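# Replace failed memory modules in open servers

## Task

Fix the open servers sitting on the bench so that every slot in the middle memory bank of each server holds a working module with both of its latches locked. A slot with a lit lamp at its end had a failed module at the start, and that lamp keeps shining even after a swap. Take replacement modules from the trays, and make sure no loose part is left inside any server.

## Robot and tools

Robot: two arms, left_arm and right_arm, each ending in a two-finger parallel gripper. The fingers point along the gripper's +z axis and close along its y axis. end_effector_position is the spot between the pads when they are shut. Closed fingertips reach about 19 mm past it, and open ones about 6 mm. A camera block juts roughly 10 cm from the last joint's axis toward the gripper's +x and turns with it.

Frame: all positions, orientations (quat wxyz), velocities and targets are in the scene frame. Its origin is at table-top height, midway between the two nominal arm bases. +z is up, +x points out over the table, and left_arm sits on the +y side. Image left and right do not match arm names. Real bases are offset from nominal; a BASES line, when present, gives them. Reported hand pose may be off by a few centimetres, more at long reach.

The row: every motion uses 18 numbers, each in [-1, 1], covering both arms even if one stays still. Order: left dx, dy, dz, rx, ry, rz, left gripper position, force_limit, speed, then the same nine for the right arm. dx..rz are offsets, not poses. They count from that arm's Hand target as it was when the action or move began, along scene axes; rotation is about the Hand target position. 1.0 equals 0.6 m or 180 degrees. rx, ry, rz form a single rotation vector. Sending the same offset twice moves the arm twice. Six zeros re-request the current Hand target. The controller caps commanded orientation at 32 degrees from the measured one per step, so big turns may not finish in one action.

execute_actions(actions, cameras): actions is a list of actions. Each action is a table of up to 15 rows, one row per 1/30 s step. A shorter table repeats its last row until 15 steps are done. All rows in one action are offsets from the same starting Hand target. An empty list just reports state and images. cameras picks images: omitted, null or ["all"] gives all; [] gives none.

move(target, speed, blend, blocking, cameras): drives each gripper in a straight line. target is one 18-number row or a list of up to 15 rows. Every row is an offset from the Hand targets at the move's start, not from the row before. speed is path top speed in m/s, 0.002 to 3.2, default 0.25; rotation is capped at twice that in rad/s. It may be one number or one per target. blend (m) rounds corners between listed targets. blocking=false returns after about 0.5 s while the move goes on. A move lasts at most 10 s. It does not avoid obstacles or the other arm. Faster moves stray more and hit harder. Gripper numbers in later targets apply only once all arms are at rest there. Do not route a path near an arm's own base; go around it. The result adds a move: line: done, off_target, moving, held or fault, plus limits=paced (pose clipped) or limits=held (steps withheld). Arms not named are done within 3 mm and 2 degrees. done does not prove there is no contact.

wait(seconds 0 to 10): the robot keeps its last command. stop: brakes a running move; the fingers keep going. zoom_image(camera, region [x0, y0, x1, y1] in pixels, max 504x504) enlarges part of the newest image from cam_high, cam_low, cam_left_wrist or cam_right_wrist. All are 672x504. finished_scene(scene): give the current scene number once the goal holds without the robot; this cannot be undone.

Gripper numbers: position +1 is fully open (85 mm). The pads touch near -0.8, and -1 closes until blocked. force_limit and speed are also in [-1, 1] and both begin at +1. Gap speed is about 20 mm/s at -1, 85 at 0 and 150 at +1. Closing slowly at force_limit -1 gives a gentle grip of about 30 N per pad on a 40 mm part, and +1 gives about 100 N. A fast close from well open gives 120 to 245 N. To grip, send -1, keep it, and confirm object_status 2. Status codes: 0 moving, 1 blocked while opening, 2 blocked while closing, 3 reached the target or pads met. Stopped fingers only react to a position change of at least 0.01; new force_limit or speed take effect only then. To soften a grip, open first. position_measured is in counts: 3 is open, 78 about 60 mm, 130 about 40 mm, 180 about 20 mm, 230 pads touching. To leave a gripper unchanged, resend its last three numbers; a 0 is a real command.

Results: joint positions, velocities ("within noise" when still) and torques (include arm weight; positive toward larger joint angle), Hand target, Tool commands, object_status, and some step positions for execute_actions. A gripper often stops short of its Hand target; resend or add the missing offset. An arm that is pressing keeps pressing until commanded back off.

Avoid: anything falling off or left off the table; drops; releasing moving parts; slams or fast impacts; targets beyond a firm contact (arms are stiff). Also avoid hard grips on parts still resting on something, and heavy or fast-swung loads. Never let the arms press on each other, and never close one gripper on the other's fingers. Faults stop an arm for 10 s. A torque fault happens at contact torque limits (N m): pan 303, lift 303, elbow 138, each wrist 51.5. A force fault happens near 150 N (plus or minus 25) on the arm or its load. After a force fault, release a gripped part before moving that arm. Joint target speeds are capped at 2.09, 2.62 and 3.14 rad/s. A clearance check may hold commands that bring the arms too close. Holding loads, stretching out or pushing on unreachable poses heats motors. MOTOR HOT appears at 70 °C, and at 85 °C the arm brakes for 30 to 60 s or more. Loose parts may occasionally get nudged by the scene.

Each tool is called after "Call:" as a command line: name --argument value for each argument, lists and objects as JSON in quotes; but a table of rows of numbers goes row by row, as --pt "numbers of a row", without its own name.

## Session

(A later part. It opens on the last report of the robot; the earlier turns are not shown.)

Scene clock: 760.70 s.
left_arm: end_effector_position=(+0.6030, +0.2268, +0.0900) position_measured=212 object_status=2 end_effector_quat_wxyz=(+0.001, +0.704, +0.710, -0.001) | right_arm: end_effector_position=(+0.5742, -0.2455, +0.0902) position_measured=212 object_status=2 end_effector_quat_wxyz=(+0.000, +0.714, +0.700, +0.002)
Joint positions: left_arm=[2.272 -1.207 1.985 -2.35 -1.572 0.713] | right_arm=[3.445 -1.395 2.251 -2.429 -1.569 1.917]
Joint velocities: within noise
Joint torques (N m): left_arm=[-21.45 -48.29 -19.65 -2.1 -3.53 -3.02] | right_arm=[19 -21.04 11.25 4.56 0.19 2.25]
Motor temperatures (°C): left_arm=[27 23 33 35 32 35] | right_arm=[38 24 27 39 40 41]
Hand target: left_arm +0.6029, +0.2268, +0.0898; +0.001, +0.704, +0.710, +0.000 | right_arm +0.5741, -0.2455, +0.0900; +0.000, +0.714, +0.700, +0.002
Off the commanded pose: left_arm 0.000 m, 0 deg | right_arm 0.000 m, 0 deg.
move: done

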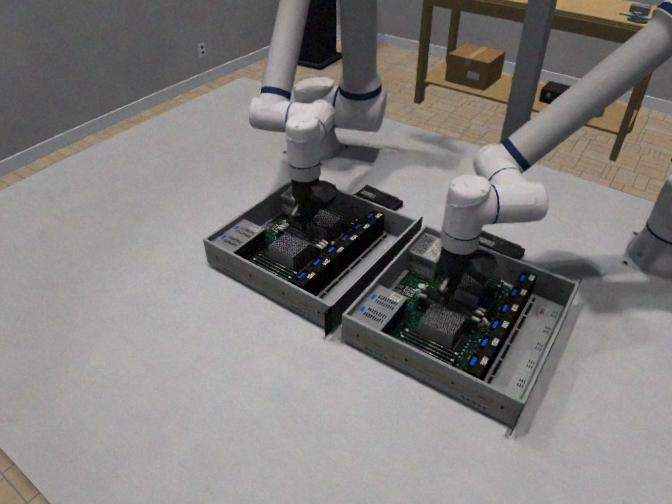

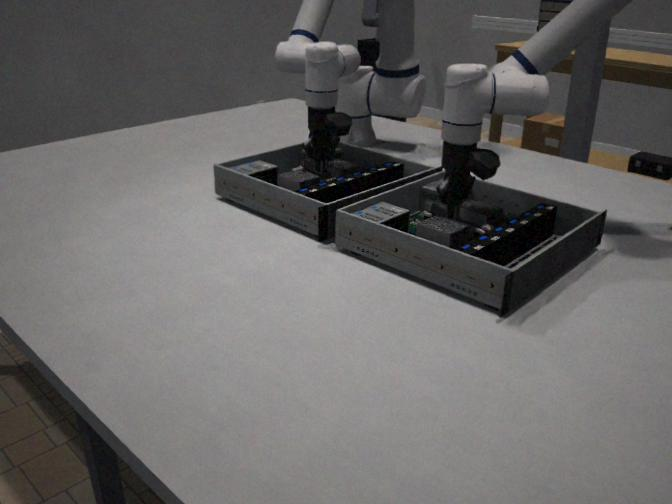

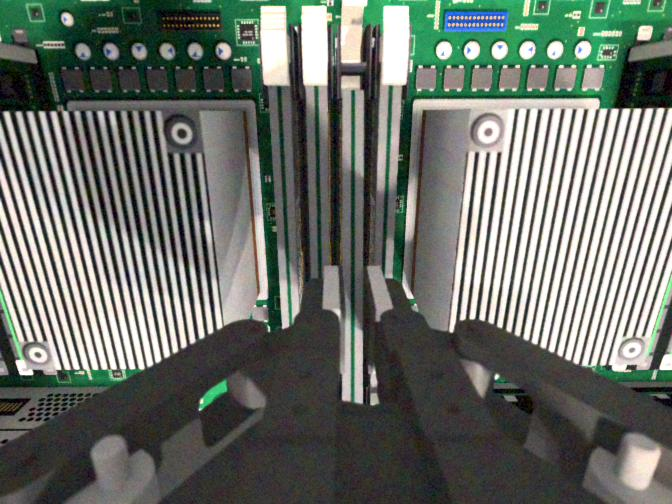

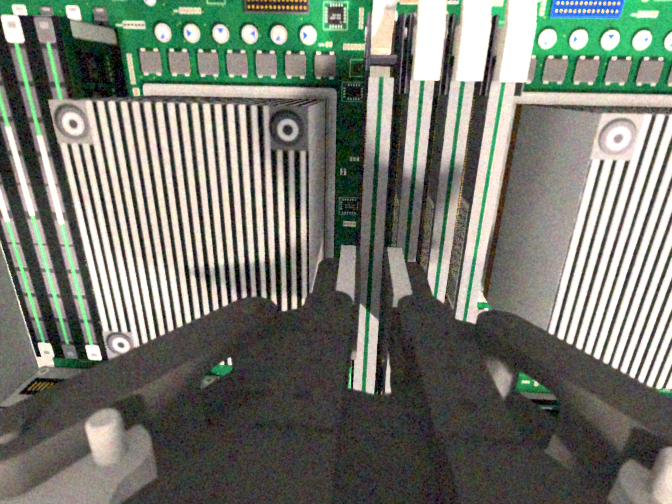

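Call:
move --target '[0,0,-0.01,0,0,0,-1,-1,-1,0,0,-0.01,0,0,0,-1,-1,-1]' --speed 0.02

Call:
zoom_image --camera "cam_left_wrist" --region '[310, 20, 400, 110]'

Call:
zoom_image --camera "cam_right_wrist" --region '[340, 10, 430, 100]'

Call:
zoom_image --camera "cam_left_wrist" --region '[310, 330, 410, 430]'

Call:
zoom_image --camera "cam_right_wrist" --region '[330, 320, 430, 420]'

Scene clock: 817.93 s.
left_arm: end_effector_position=(+0.6030, +0.2268, +0.0841) position_measured=212 object_status=2 end_effector_quat_wxyz=(+0.001, +0.704, +0.710, -0.001) | right_arm: end_effector_position=(+0.5742, -0.2456, +0.0842) position_measured=212 object_status=2 end_effector_quat_wxyz=(+0.000, +0.714, +0.700, +0.002)
Joint positions: left_arm=[2.272 -1.2 1.988 -2.36 -1.572 0.713] | right_arm=[3.445 -1.386 2.254 -2.442 -1.569 1.917]
Joint velocities: within noise
Joint torques (N m): left_arm=[-20.27 -19.79 -11.94 -2.48 -2.89 -2.54] | right_arm=[18.13 -17.42 22.79 8.86 4.75 2.55]
Motor temperatures (°C): left_arm=[27 23 33 34 31 35] | right_arm=[38 24 27 39 40 40]
Hand target: left_arm +0.6029, +0.2268, +0.0838; +0.001, +0.704, +0.710, +0.000 | right_arm +0.5741, -0.2455, +0.0840; +0.000, +0.714, +0.700, +0.002
Off the commanded pose: left_arm 0.000 m, 0 deg | right_arm 0.000 m, 0 deg.
move: done

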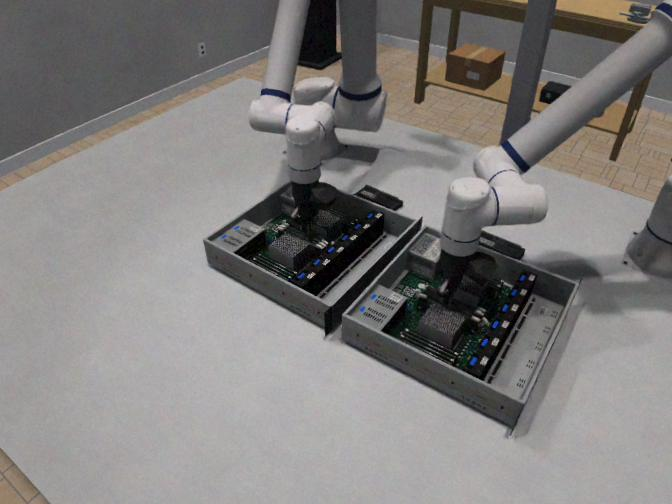

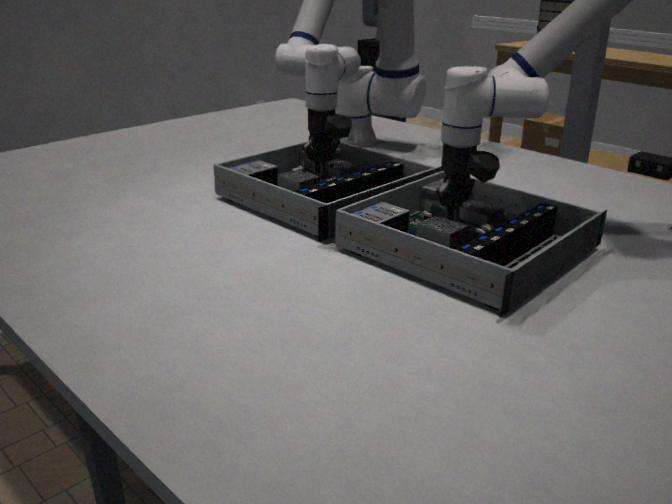

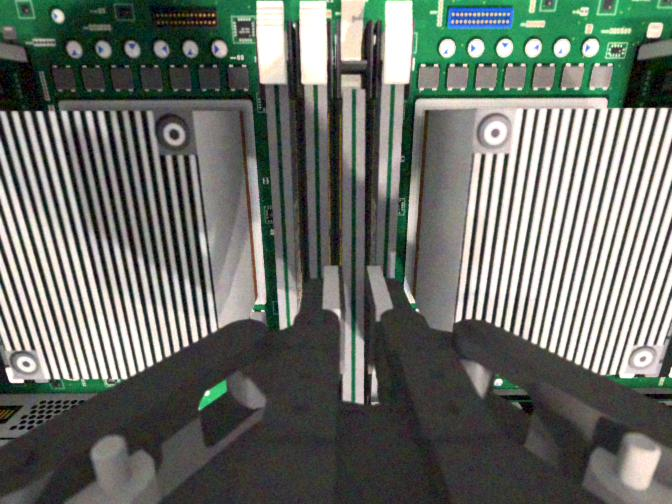

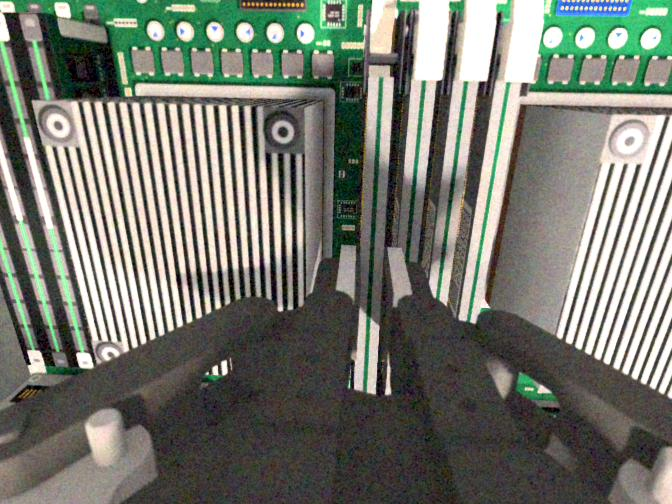

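Scaled by 5.600 from the camera's 672x504 image, which has a finer 960x720 frame.

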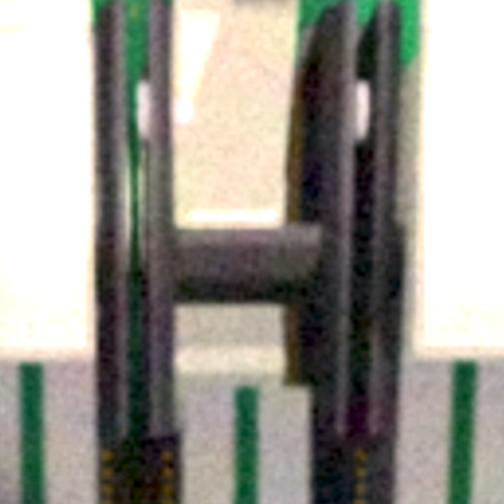

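Scaled by 5.600 from the camera's 672x504 image, which has a finer 960x720 frame.

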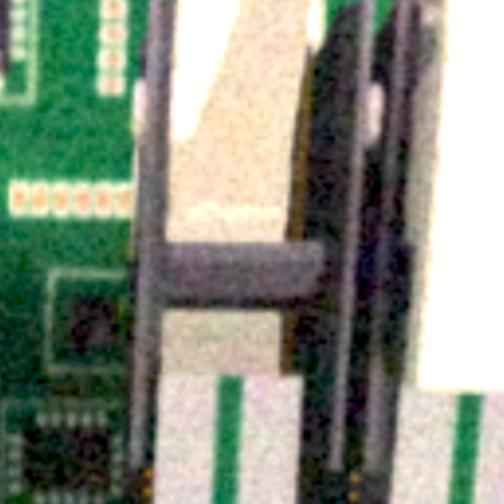

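Scaled by 5.040 from the camera's 672x504 image, which has a finer 960x720 frame.

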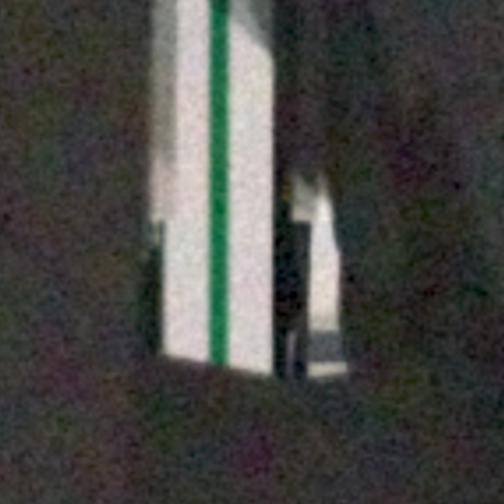

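Scaled by 5.040 from the camera's 672x504 image, which has a finer 960x720 frame.

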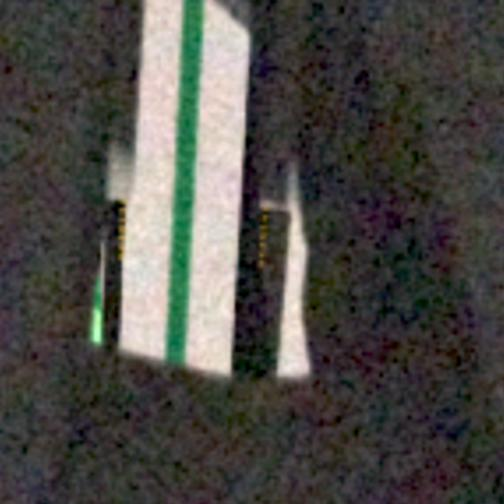

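Call:
move --target '[0,0,-0.007,0,0,0,-1,-1,-1,0,0,-0.007,0,0,0,-1,-1,-1]' --speed 0.02

Call:
zoom_image --camera "cam_left_wrist" --region '[280, 10, 420, 290]'

Call:
zoom_image --camera "cam_right_wrist" --region '[330, 0, 470, 280]'

Scene clock: 851.43 s.
left_arm: end_effector_position=(+0.6035, +0.2263, +0.0847) position_measured=212 object_status=2 end_effector_quat_wxyz=(+0.002, +0.704, +0.710, -0.001) | right_arm: end_effector_position=(+0.5760, -0.2451, +0.0848) position_measured=212 object_status=2 end_effector_quat_wxyz=(+0.001, +0.714, +0.700, +0.004)
Joint positions: left_arm=[2.272 -1.2 1.987 -2.362 -1.572 0.713] | right_arm=[3.445 -1.385 2.254 -2.447 -1.57 1.917]
Joint velocities: within noise
Joint torques (N m): left_arm=[-5.05 -79.44 -39.44 -3.8 -0.76 0.44] | right_arm=[0.57 -50.3 -33.16 -4.65 -1.69 0.19]
Motor temperatures (°C): left_arm=[27 23 33 34 31 35] | right_arm=[38 24 27 39 40 40]
Hand target: left_arm +0.6035, +0.2263, +0.0847; +0.002, +0.704, +0.710, -0.001 (not the last commanded pose) | right_arm +0.5760, -0.2451, +0.0848; +0.001, +0.714, +0.700, +0.004 (not the last commanded pose)
Tool commands: left_gripper/position=-1.0 left_gripper/force_limit=-1.0 left_gripper/speed=-1.0 right_gripper/position=-1.0 right_gripper/force_limit=-1.0 right_gripper/speed=-1.0
Off the commanded pose: left_arm 0.005 m, 0 deg | right_arm 0.005 m, 0 deg.
FORCE FAULT: contact force on the right arm reached its limit, and that arm stopped. The contact can be on any part of that arm, not only on its tool. Since the last result, the stops that this result tells of count together as 19 of the actions that you can send in this scene. That arm's remaining commands of this call were not run. That arm is still stopped at the end of this call. That arm stays stopped for about 1 more second. Until then a move that you send moves the other arm only, and its call returns only when the move has ended. Once the stop has ended, the next robot result says so. If the stop ends while you think or write, that arm runs what you send next, counted from a new Hand target: where the arm stands when the stop ends. While its stop runs, that arm takes no new command, but its gripper still runs the gripper command that each later call begins with. Until it ends, the stop uses up actions while you think or wait. An arm that is not stopped still takes commands.
FORCE FAULT: contact force on the left arm reached its limit, and that arm stopped for 10 seconds. The contact can be on any part of that arm, not only on its tool. That arm's remaining commands of this call were not run. That arm's target is now where it stood when the stop ended, not its last command. That arm accepts commands again.
move: fault (left_arm, right_arm)

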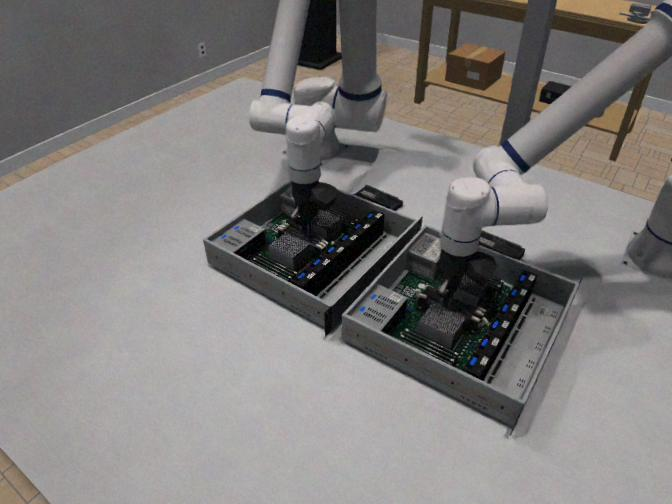

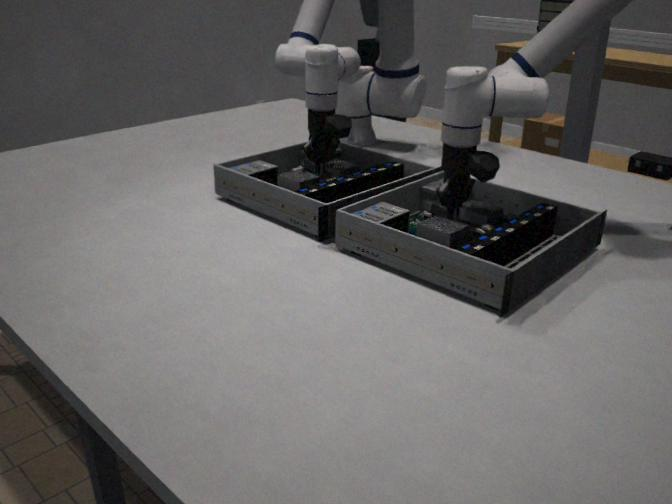

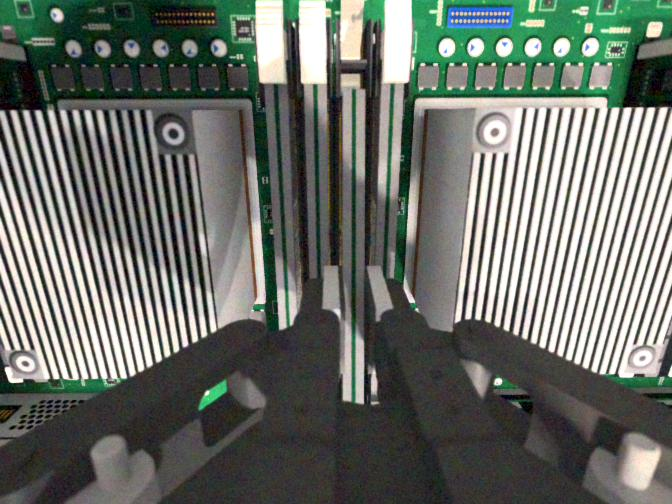

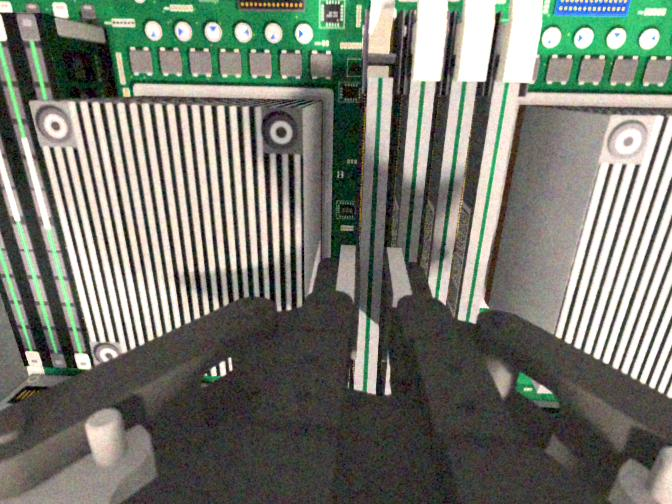

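Scaled by 1.800 from the camera's 672x504 image, which has a finer 960x720 frame.

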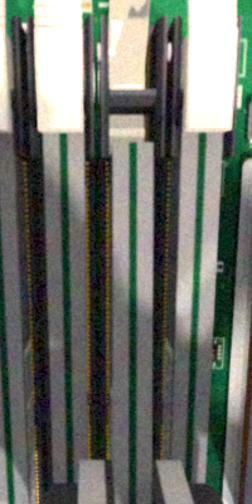

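Scaled by 1.800 from the camera's 672x504 image, which has a finer 960x720 frame.

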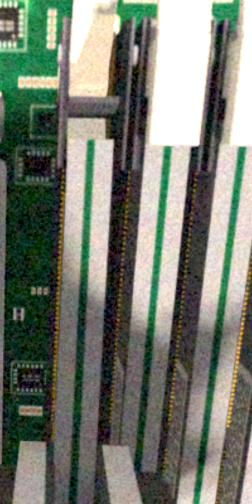

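Call:
zoom_image --camera "cam_high" --region '[400, 230, 520, 350]'

Call:
zoom_image --camera "cam_high" --region '[260, 190, 360, 280]'

Call:
zoom_image --camera "cam_low" --region '[400, 160, 520, 270]'

Scaled by 4.200 from the camera's 672x504 image, which has a finer 960x720 frame.

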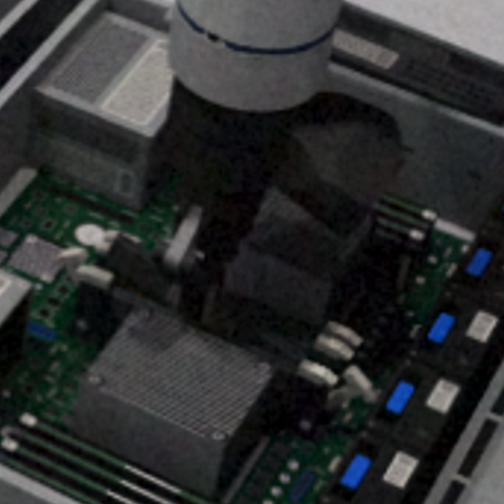

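Scaled by 5.040 from the camera's 672x504 image, which has a finer 960x720 frame.

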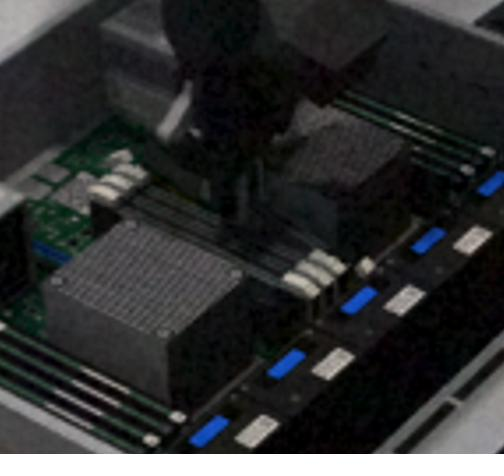

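Scaled by 4.200 from the camera's 672x504 image, which has a finer 960x720 frame.

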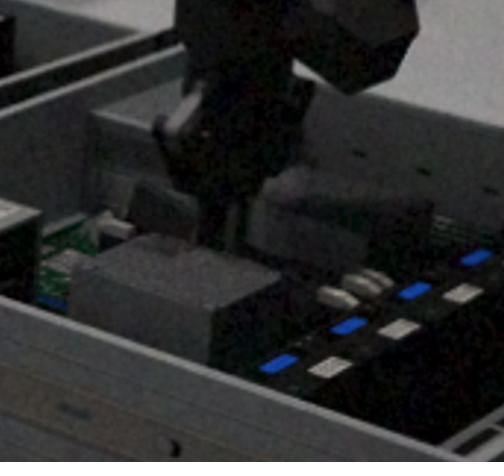

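Call:
zoom_image --camera "cam_low" --region '[410, 190, 500, 250]'

Call:
zoom_image --camera "cam_high" --region '[410, 270, 500, 330]'

Call:
zoom_image --camera "cam_high" --region '[270, 215, 340, 260]'

Call:
zoom_image --camera "cam_low" --region '[290, 150, 370, 200]'

Scaled by 5.600 from the camera's 672x504 image, which has a finer 960x720 frame.

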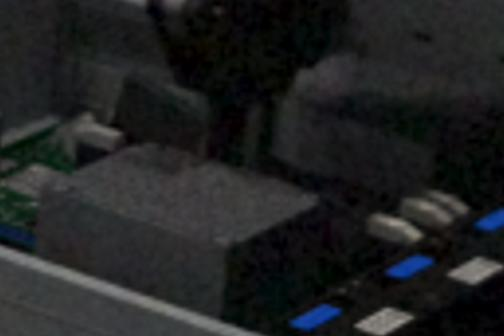

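Scaled by 5.600 from the camera's 672x504 image, which has a finer 960x720 frame.

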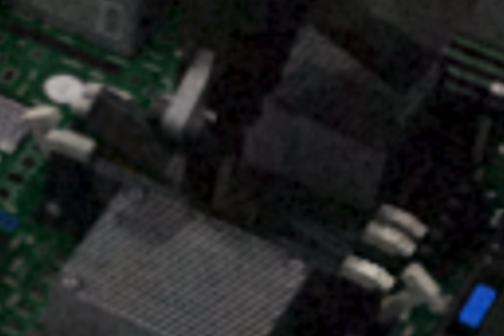

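Scaled by 7.200 from the camera's 672x504 image, which has a finer 960x720 frame.

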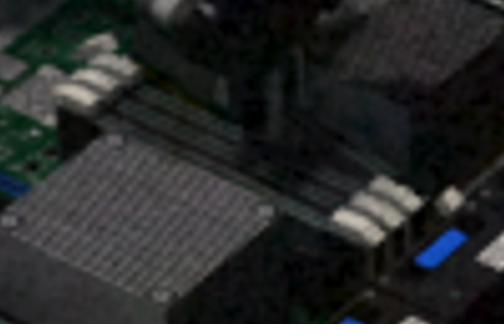

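Scaled by 6.300 from the camera's 672x504 image, which has a finer 960x720 frame.

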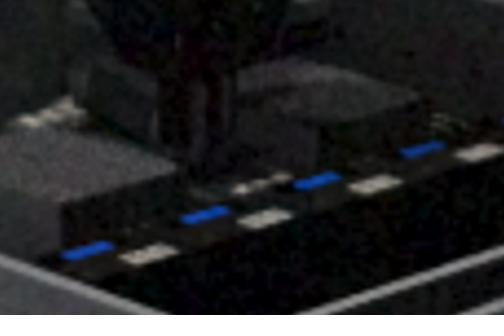

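Call:
move --pt "0 0 0.0015 0 0 0 -0.68 -1 -1 0 0 0.0015 0 0 0 -0.68 -1 -1" --pt "0 0 0.1 0 0 0 -0.6 -1 -1 0 0 0.1 0 0 0 -0.6 -1 -1" --speed 0.05

Call:
zoom_image --camera "cam_left_wrist" --region '[280, 10, 420, 290]'

Call:
zoom_image --camera "cam_right_wrist" --region '[330, 0, 470, 280]'

Scene clock: 906.23 s.
left_arm: end_effector_position=(+0.6035, +0.2263, +0.1447) position_measured=205 object_status=3 end_effector_quat_wxyz=(+0.002, +0.704, +0.710, -0.001) | right_arm: end_effector_position=(+0.5760, -0.2451, +0.1448) position_measured=205 object_status=3 end_effector_quat_wxyz=(+0.001, +0.714, +0.700, +0.004)
Joint positions: left_arm=[2.272 -1.271 1.95 -2.254 -1.572 0.713] | right_arm=[3.445 -1.474 2.211 -2.315 -1.57 1.917]
Joint velocities: within noise
Joint torques (N m): left_arm=[-0.86 -92.29 -47.27 -2.4 -0.77 1.55] | right_arm=[3.6 -57.66 -46.41 -2.04 -1.8 2.21]
Motor temperatures (°C): left_arm=[27 23 32 34 31 35] | right_arm=[38 24 27 39 40 40]
Hand target: left_arm +0.6035, +0.2263, +0.1447; +0.002, +0.704, +0.710, -0.001 | right_arm +0.5760, -0.2451, +0.1448; +0.001, +0.714, +0.700, +0.004
Off the commanded pose: left_arm 0.000 m, 0 deg | right_arm 0.000 m, 0 deg.
FORCE FAULT, CONTINUED: the right arm's stop, for the force fault that an earlier result reported, is over. The stop ended before this call began, so that arm ran this call's commands, counted from a new Hand target: where the arm stood when the stop ended.
move: done

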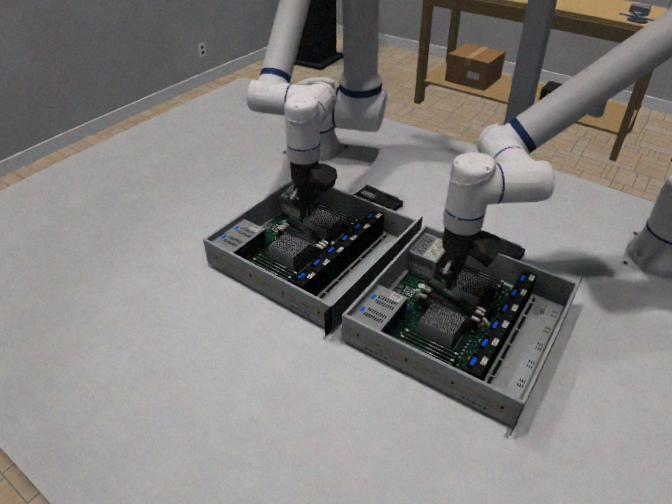

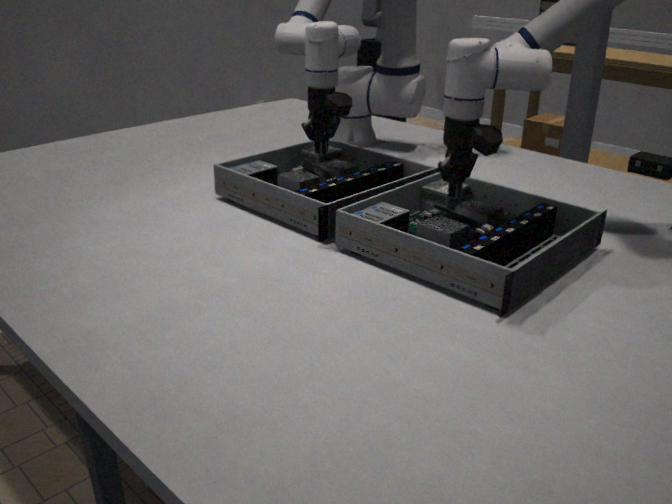

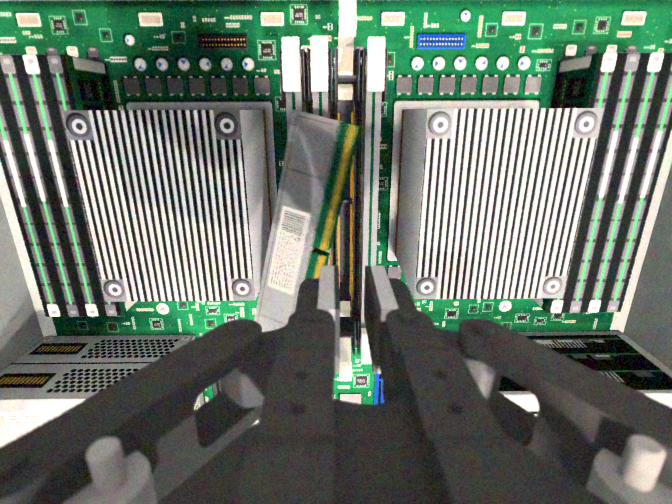

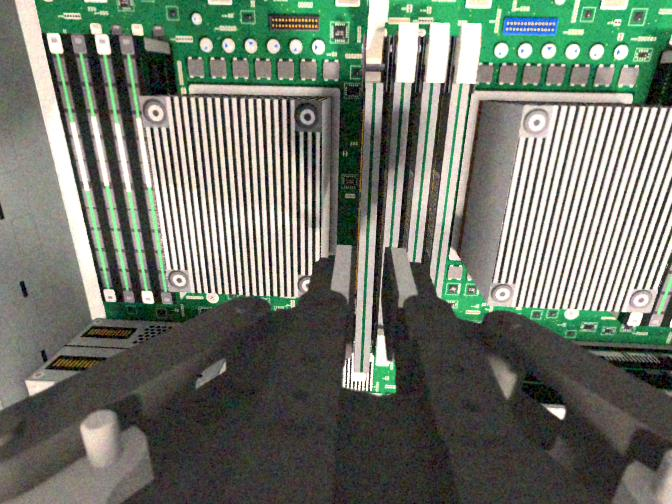

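Scaled by 1.800 from the camera's 672x504 image, which has a finer 960x720 frame.

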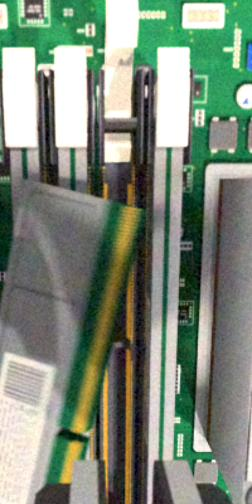

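Scaled by 1.800 from the camera's 672x504 image, which has a finer 960x720 frame.

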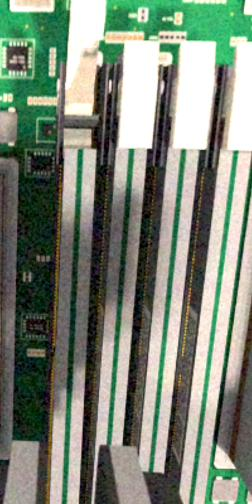

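Call:
move --pt "0 0 0 0 0 0 -0.6 -1 -1 0 0 0 0 0 0 -1 -1 -1" --pt "0 0 0 0 0 0 -0.6 -1 -1 0 0 -0.08 0 0 0 -1 -1 -1" --speed 0.05

Call:
zoom_image --camera "cam_right_wrist" --region '[300, 0, 500, 400]'

Scene clock: 927.50 s.
left_arm: end_effector_position=(+0.6035, +0.2263, +0.1447) position_measured=205 object_status=3 end_effector_quat_wxyz=(+0.002, +0.704, +0.710, -0.001) | right_arm: end_effector_position=(+0.5776, -0.2445, +0.1011) position_measured=230 object_status=3 end_effector_quat_wxyz=(+0.002, +0.714, +0.700, +0.006)
Joint positions: left_arm=[2.272 -1.271 1.95 -2.254 -1.572 0.713] | right_arm=[3.445 -1.409 2.243 -2.416 -1.57 1.917]
Joint velocities: within noise
Joint torques (N m): left_arm=[-3.35 -90.2 -36.38 -4.33 -1.07 1.44] | right_arm=[-2.29 -47.92 -35.02 -4.75 -1.79 0.21]
Motor temperatures (°C): left_arm=[27 23 32 34 31 35] | right_arm=[38 24 27 39 40 40]
Hand target: left_arm +0.6035, +0.2263, +0.1447; +0.002, +0.704, +0.710, -0.001 | right_arm +0.5776, -0.2445, +0.1011; +0.002, +0.714, +0.700, +0.006 (not the last commanded pose)
Tool commands: left_gripper/position=-0.6 left_gripper/force_limit=-1.0 left_gripper/speed=-1.0 right_gripper/position=-1.0 right_gripper/force_limit=-1.0 right_gripper/speed=-1.0
Off the commanded pose: left_arm 0.000 m, 0 deg | right_arm 0.005 m, 0 deg.
FORCE FAULT: contact force on the right arm reached its limit, and that arm stopped. The contact can be on any part of that arm, not only on its tool. That arm's remaining commands of this call were not run. That arm is still stopped at the end of this call. That arm stays stopped for about 10 more seconds. Until then a move that you send moves the other arm only, and its call returns only when the move has ended. Once the stop has ended, the next robot result says so. If the stop ends while you think or write, that arm runs what you send next, counted from a new Hand target: where the arm stands when the stop ends. While its stop runs, that arm takes no new command, but its gripper still runs the gripper command that each later call begins with. Until it ends, the stop uses up actions while you think or wait. An arm that is not stopped still takes commands.
move: fault (right_arm)

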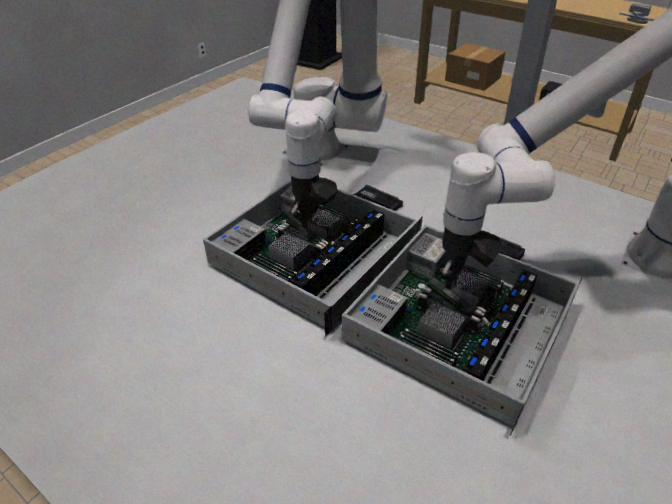

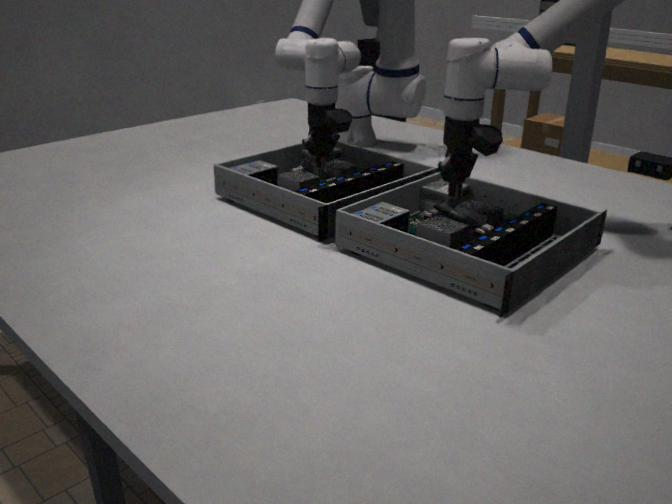

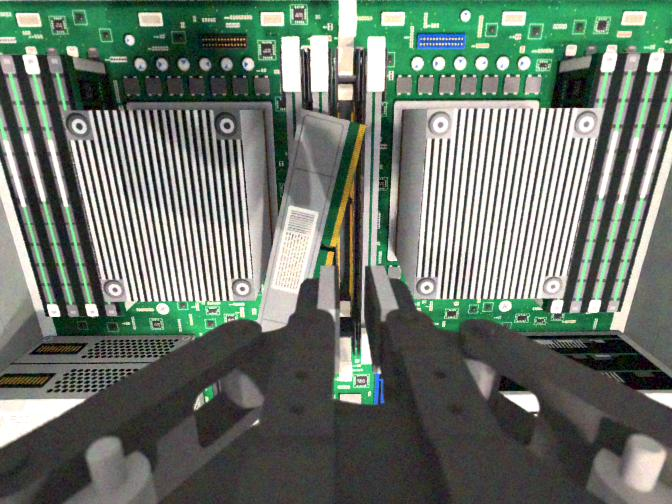

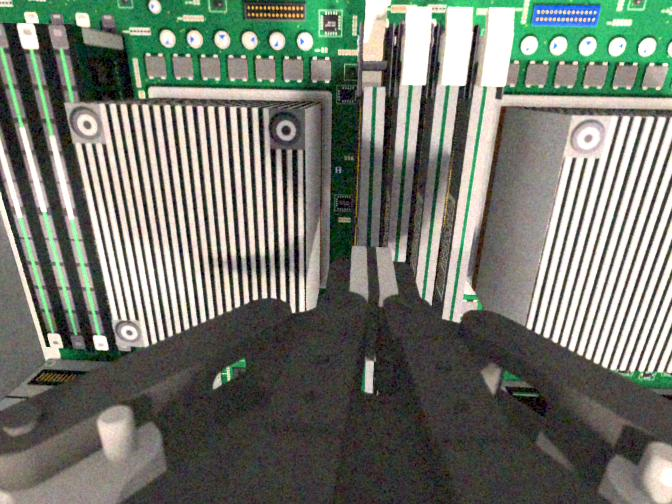

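Scaled by 1.260 from the camera's 672x504 image, which has a finer 960x720 frame.

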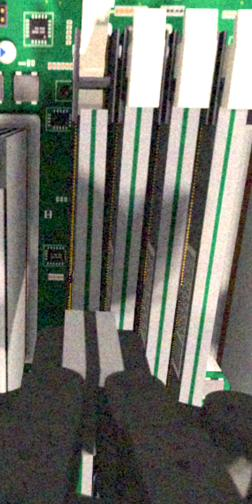

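Call:
wait --seconds 6 --cameras '[]'

Call:
move --target '[0,0,0.1,0,0,0,-0.6,-1,-1,0,-0.07,0.1,0,0,0,-1,-1,-1]'

Call:
zoom_image --camera "cam_right_wrist" --region '[310, 0, 470, 120]'

Call:
zoom_image --camera "cam_right_wrist" --region '[310, 120, 470, 260]'

Call:
zoom_image --camera "cam_left_wrist" --region '[230, 0, 430, 200]'

Call:
zoom_image --camera "cam_left_wrist" --region '[230, 160, 430, 360]'

Scene clock: 949.90 s.
left_arm: end_effector_position=(+0.6035, +0.2263, +0.1447) position_measured=205 object_status=3 end_effector_quat_wxyz=(+0.002, +0.704, +0.710, -0.001) | right_arm: end_effector_position=(+0.5776, -0.2445, +0.1012) position_measured=230 object_status=3 end_effector_quat_wxyz=(+0.002, +0.714, +0.700, +0.006)
Joint positions: left_arm=[2.272 -1.271 1.95 -2.254 -1.572 0.713] | right_arm=[3.445 -1.409 2.243 -2.416 -1.57 1.917]
Joint velocities: within noise
Joint torques (N m): left_arm=[-1.86 -86.31 -41.79 -4.04 -0.97 2.11] | right_arm=[-0.35 -47.08 -35.04 -5.43 -2.37 0.2]
Motor temperatures (°C): left_arm=[27 23 32 34 31 35] | right_arm=[38 24 26 39 39 40]
Hand target: left_arm +0.6035, +0.2263, +0.1447; +0.002, +0.704, +0.710, -0.001 | right_arm +0.5776, -0.2445, +0.1012; +0.002, +0.714, +0.700, +0.006 (not the last commanded pose)
Tool commands: left_gripper/position=-0.6 left_gripper/force_limit=-1.0 left_gripper/speed=-1.0 right_gripper/position=-1.0 right_gripper/force_limit=-1.0 right_gripper/speed=-1.0
Off the commanded pose: left_arm 0.000 m, 0 deg | right_arm 0.005 m, 0 deg.
FORCE FAULT, CONTINUED: the right arm's stop, for the force fault that an earlier result reported, is over. The rest of the stop counts as 19 of the actions that you can send in this scene. That arm's target is now where it stood when the stop ended, not its last command. That arm accepts commands again.
wait: 6.00 s; at rest from the start
No camera images: "cameras" was empty.

Scene clock: 950.90 s.
left_arm: end_effector_position=(+0.6035, +0.2263, +0.2046) position_measured=205 object_status=3 end_effector_quat_wxyz=(+0.002, +0.704, +0.710, -0.001) | right_arm: end_effector_position=(+0.5776, -0.2864, +0.1610) position_measured=230 object_status=3 end_effector_quat_wxyz=(+0.002, +0.714, +0.700, +0.006)
Joint positions: left_arm=[2.272 -1.332 1.903 -2.146 -1.572 0.713] | right_arm=[3.376 -1.532 2.237 -2.289 -1.569 1.849]
Joint velocities: within noise
Joint torques (N m): left_arm=[4.91 -89.99 -50.6 -2.14 -0.06 1.47] | right_arm=[-18.19 -52.13 -47.19 -2.01 1.31 -1.74]
Motor temperatures (°C): left_arm=[27 23 32 34 31 35] | right_arm=[38 24 26 39 39 40]
Hand target: left_arm +0.6035, +0.2263, +0.2047; +0.002, +0.704, +0.710, -0.001 | right_arm +0.5776, -0.2865, +0.1612; +0.002, +0.714, +0.700, +0.006
Off the commanded pose: left_arm 0.000 m, 0 deg | right_arm 0.000 m, 0 deg.
move: done

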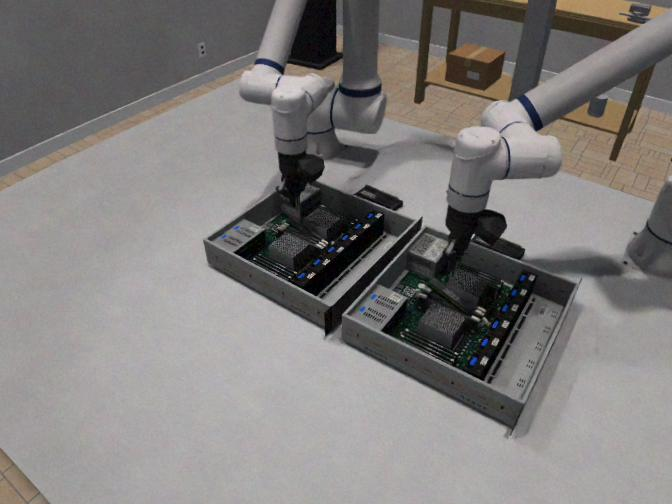

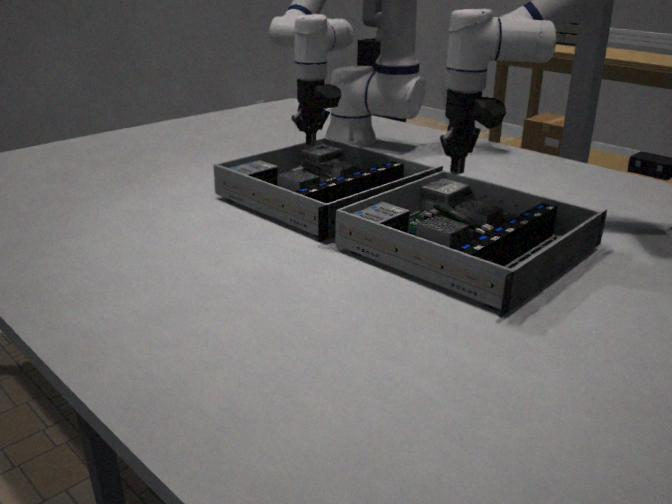

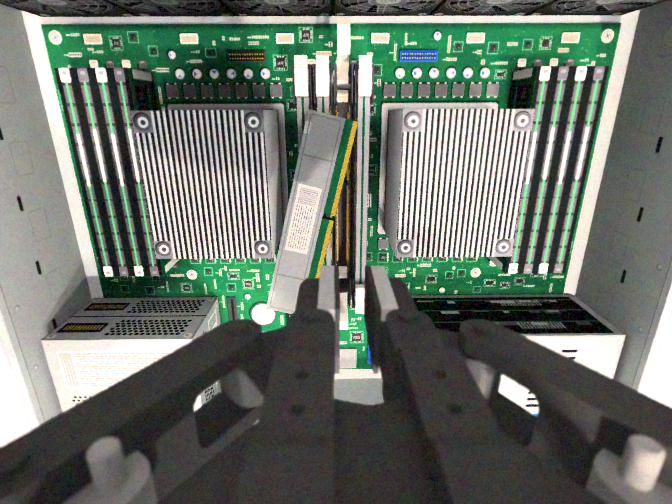

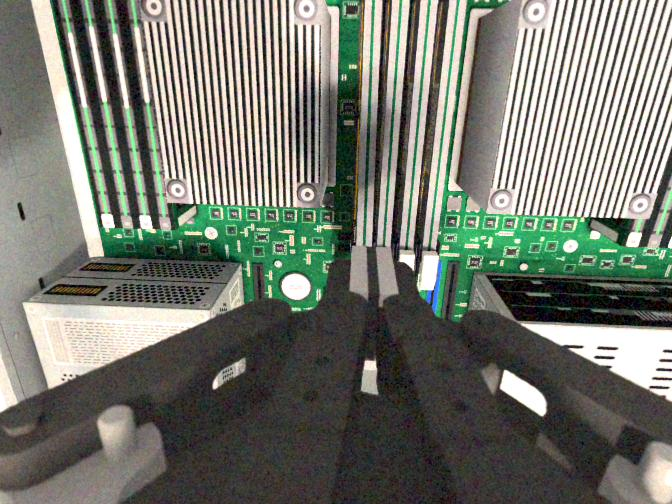

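Scaled by 3.150 from the camera's 672x504 image, which has a finer 960x720 frame.

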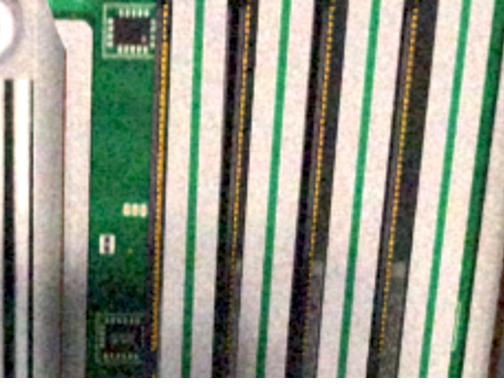

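Scaled by 3.150 from the camera's 672x504 image, which has a finer 960x720 frame.

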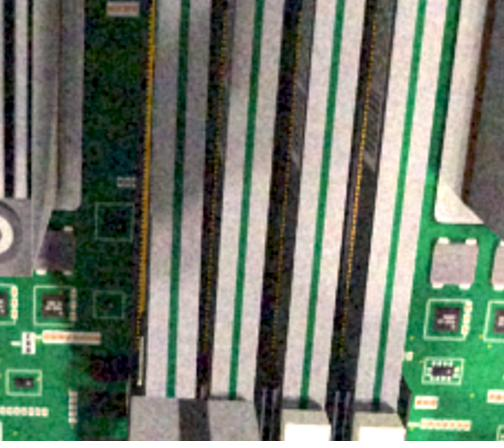

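Scaled by 2.520 from the camera's 672x504 image, which has a finer 960x720 frame.

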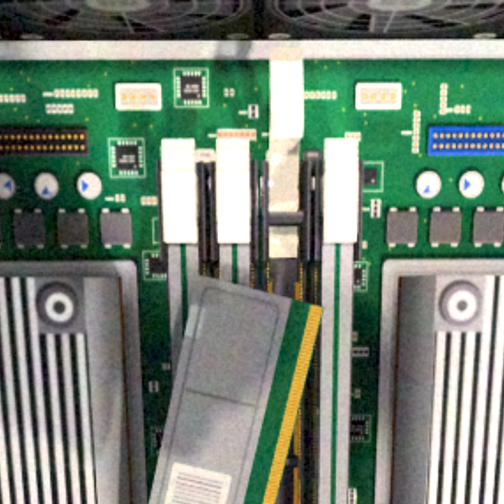

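Scaled by 2.520 from the camera's 672x504 image, which has a finer 960x720 frame.

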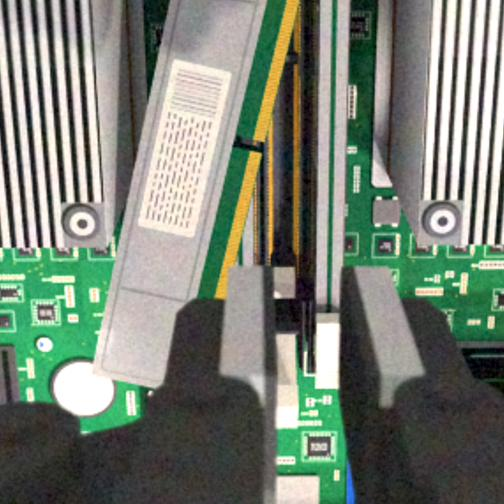

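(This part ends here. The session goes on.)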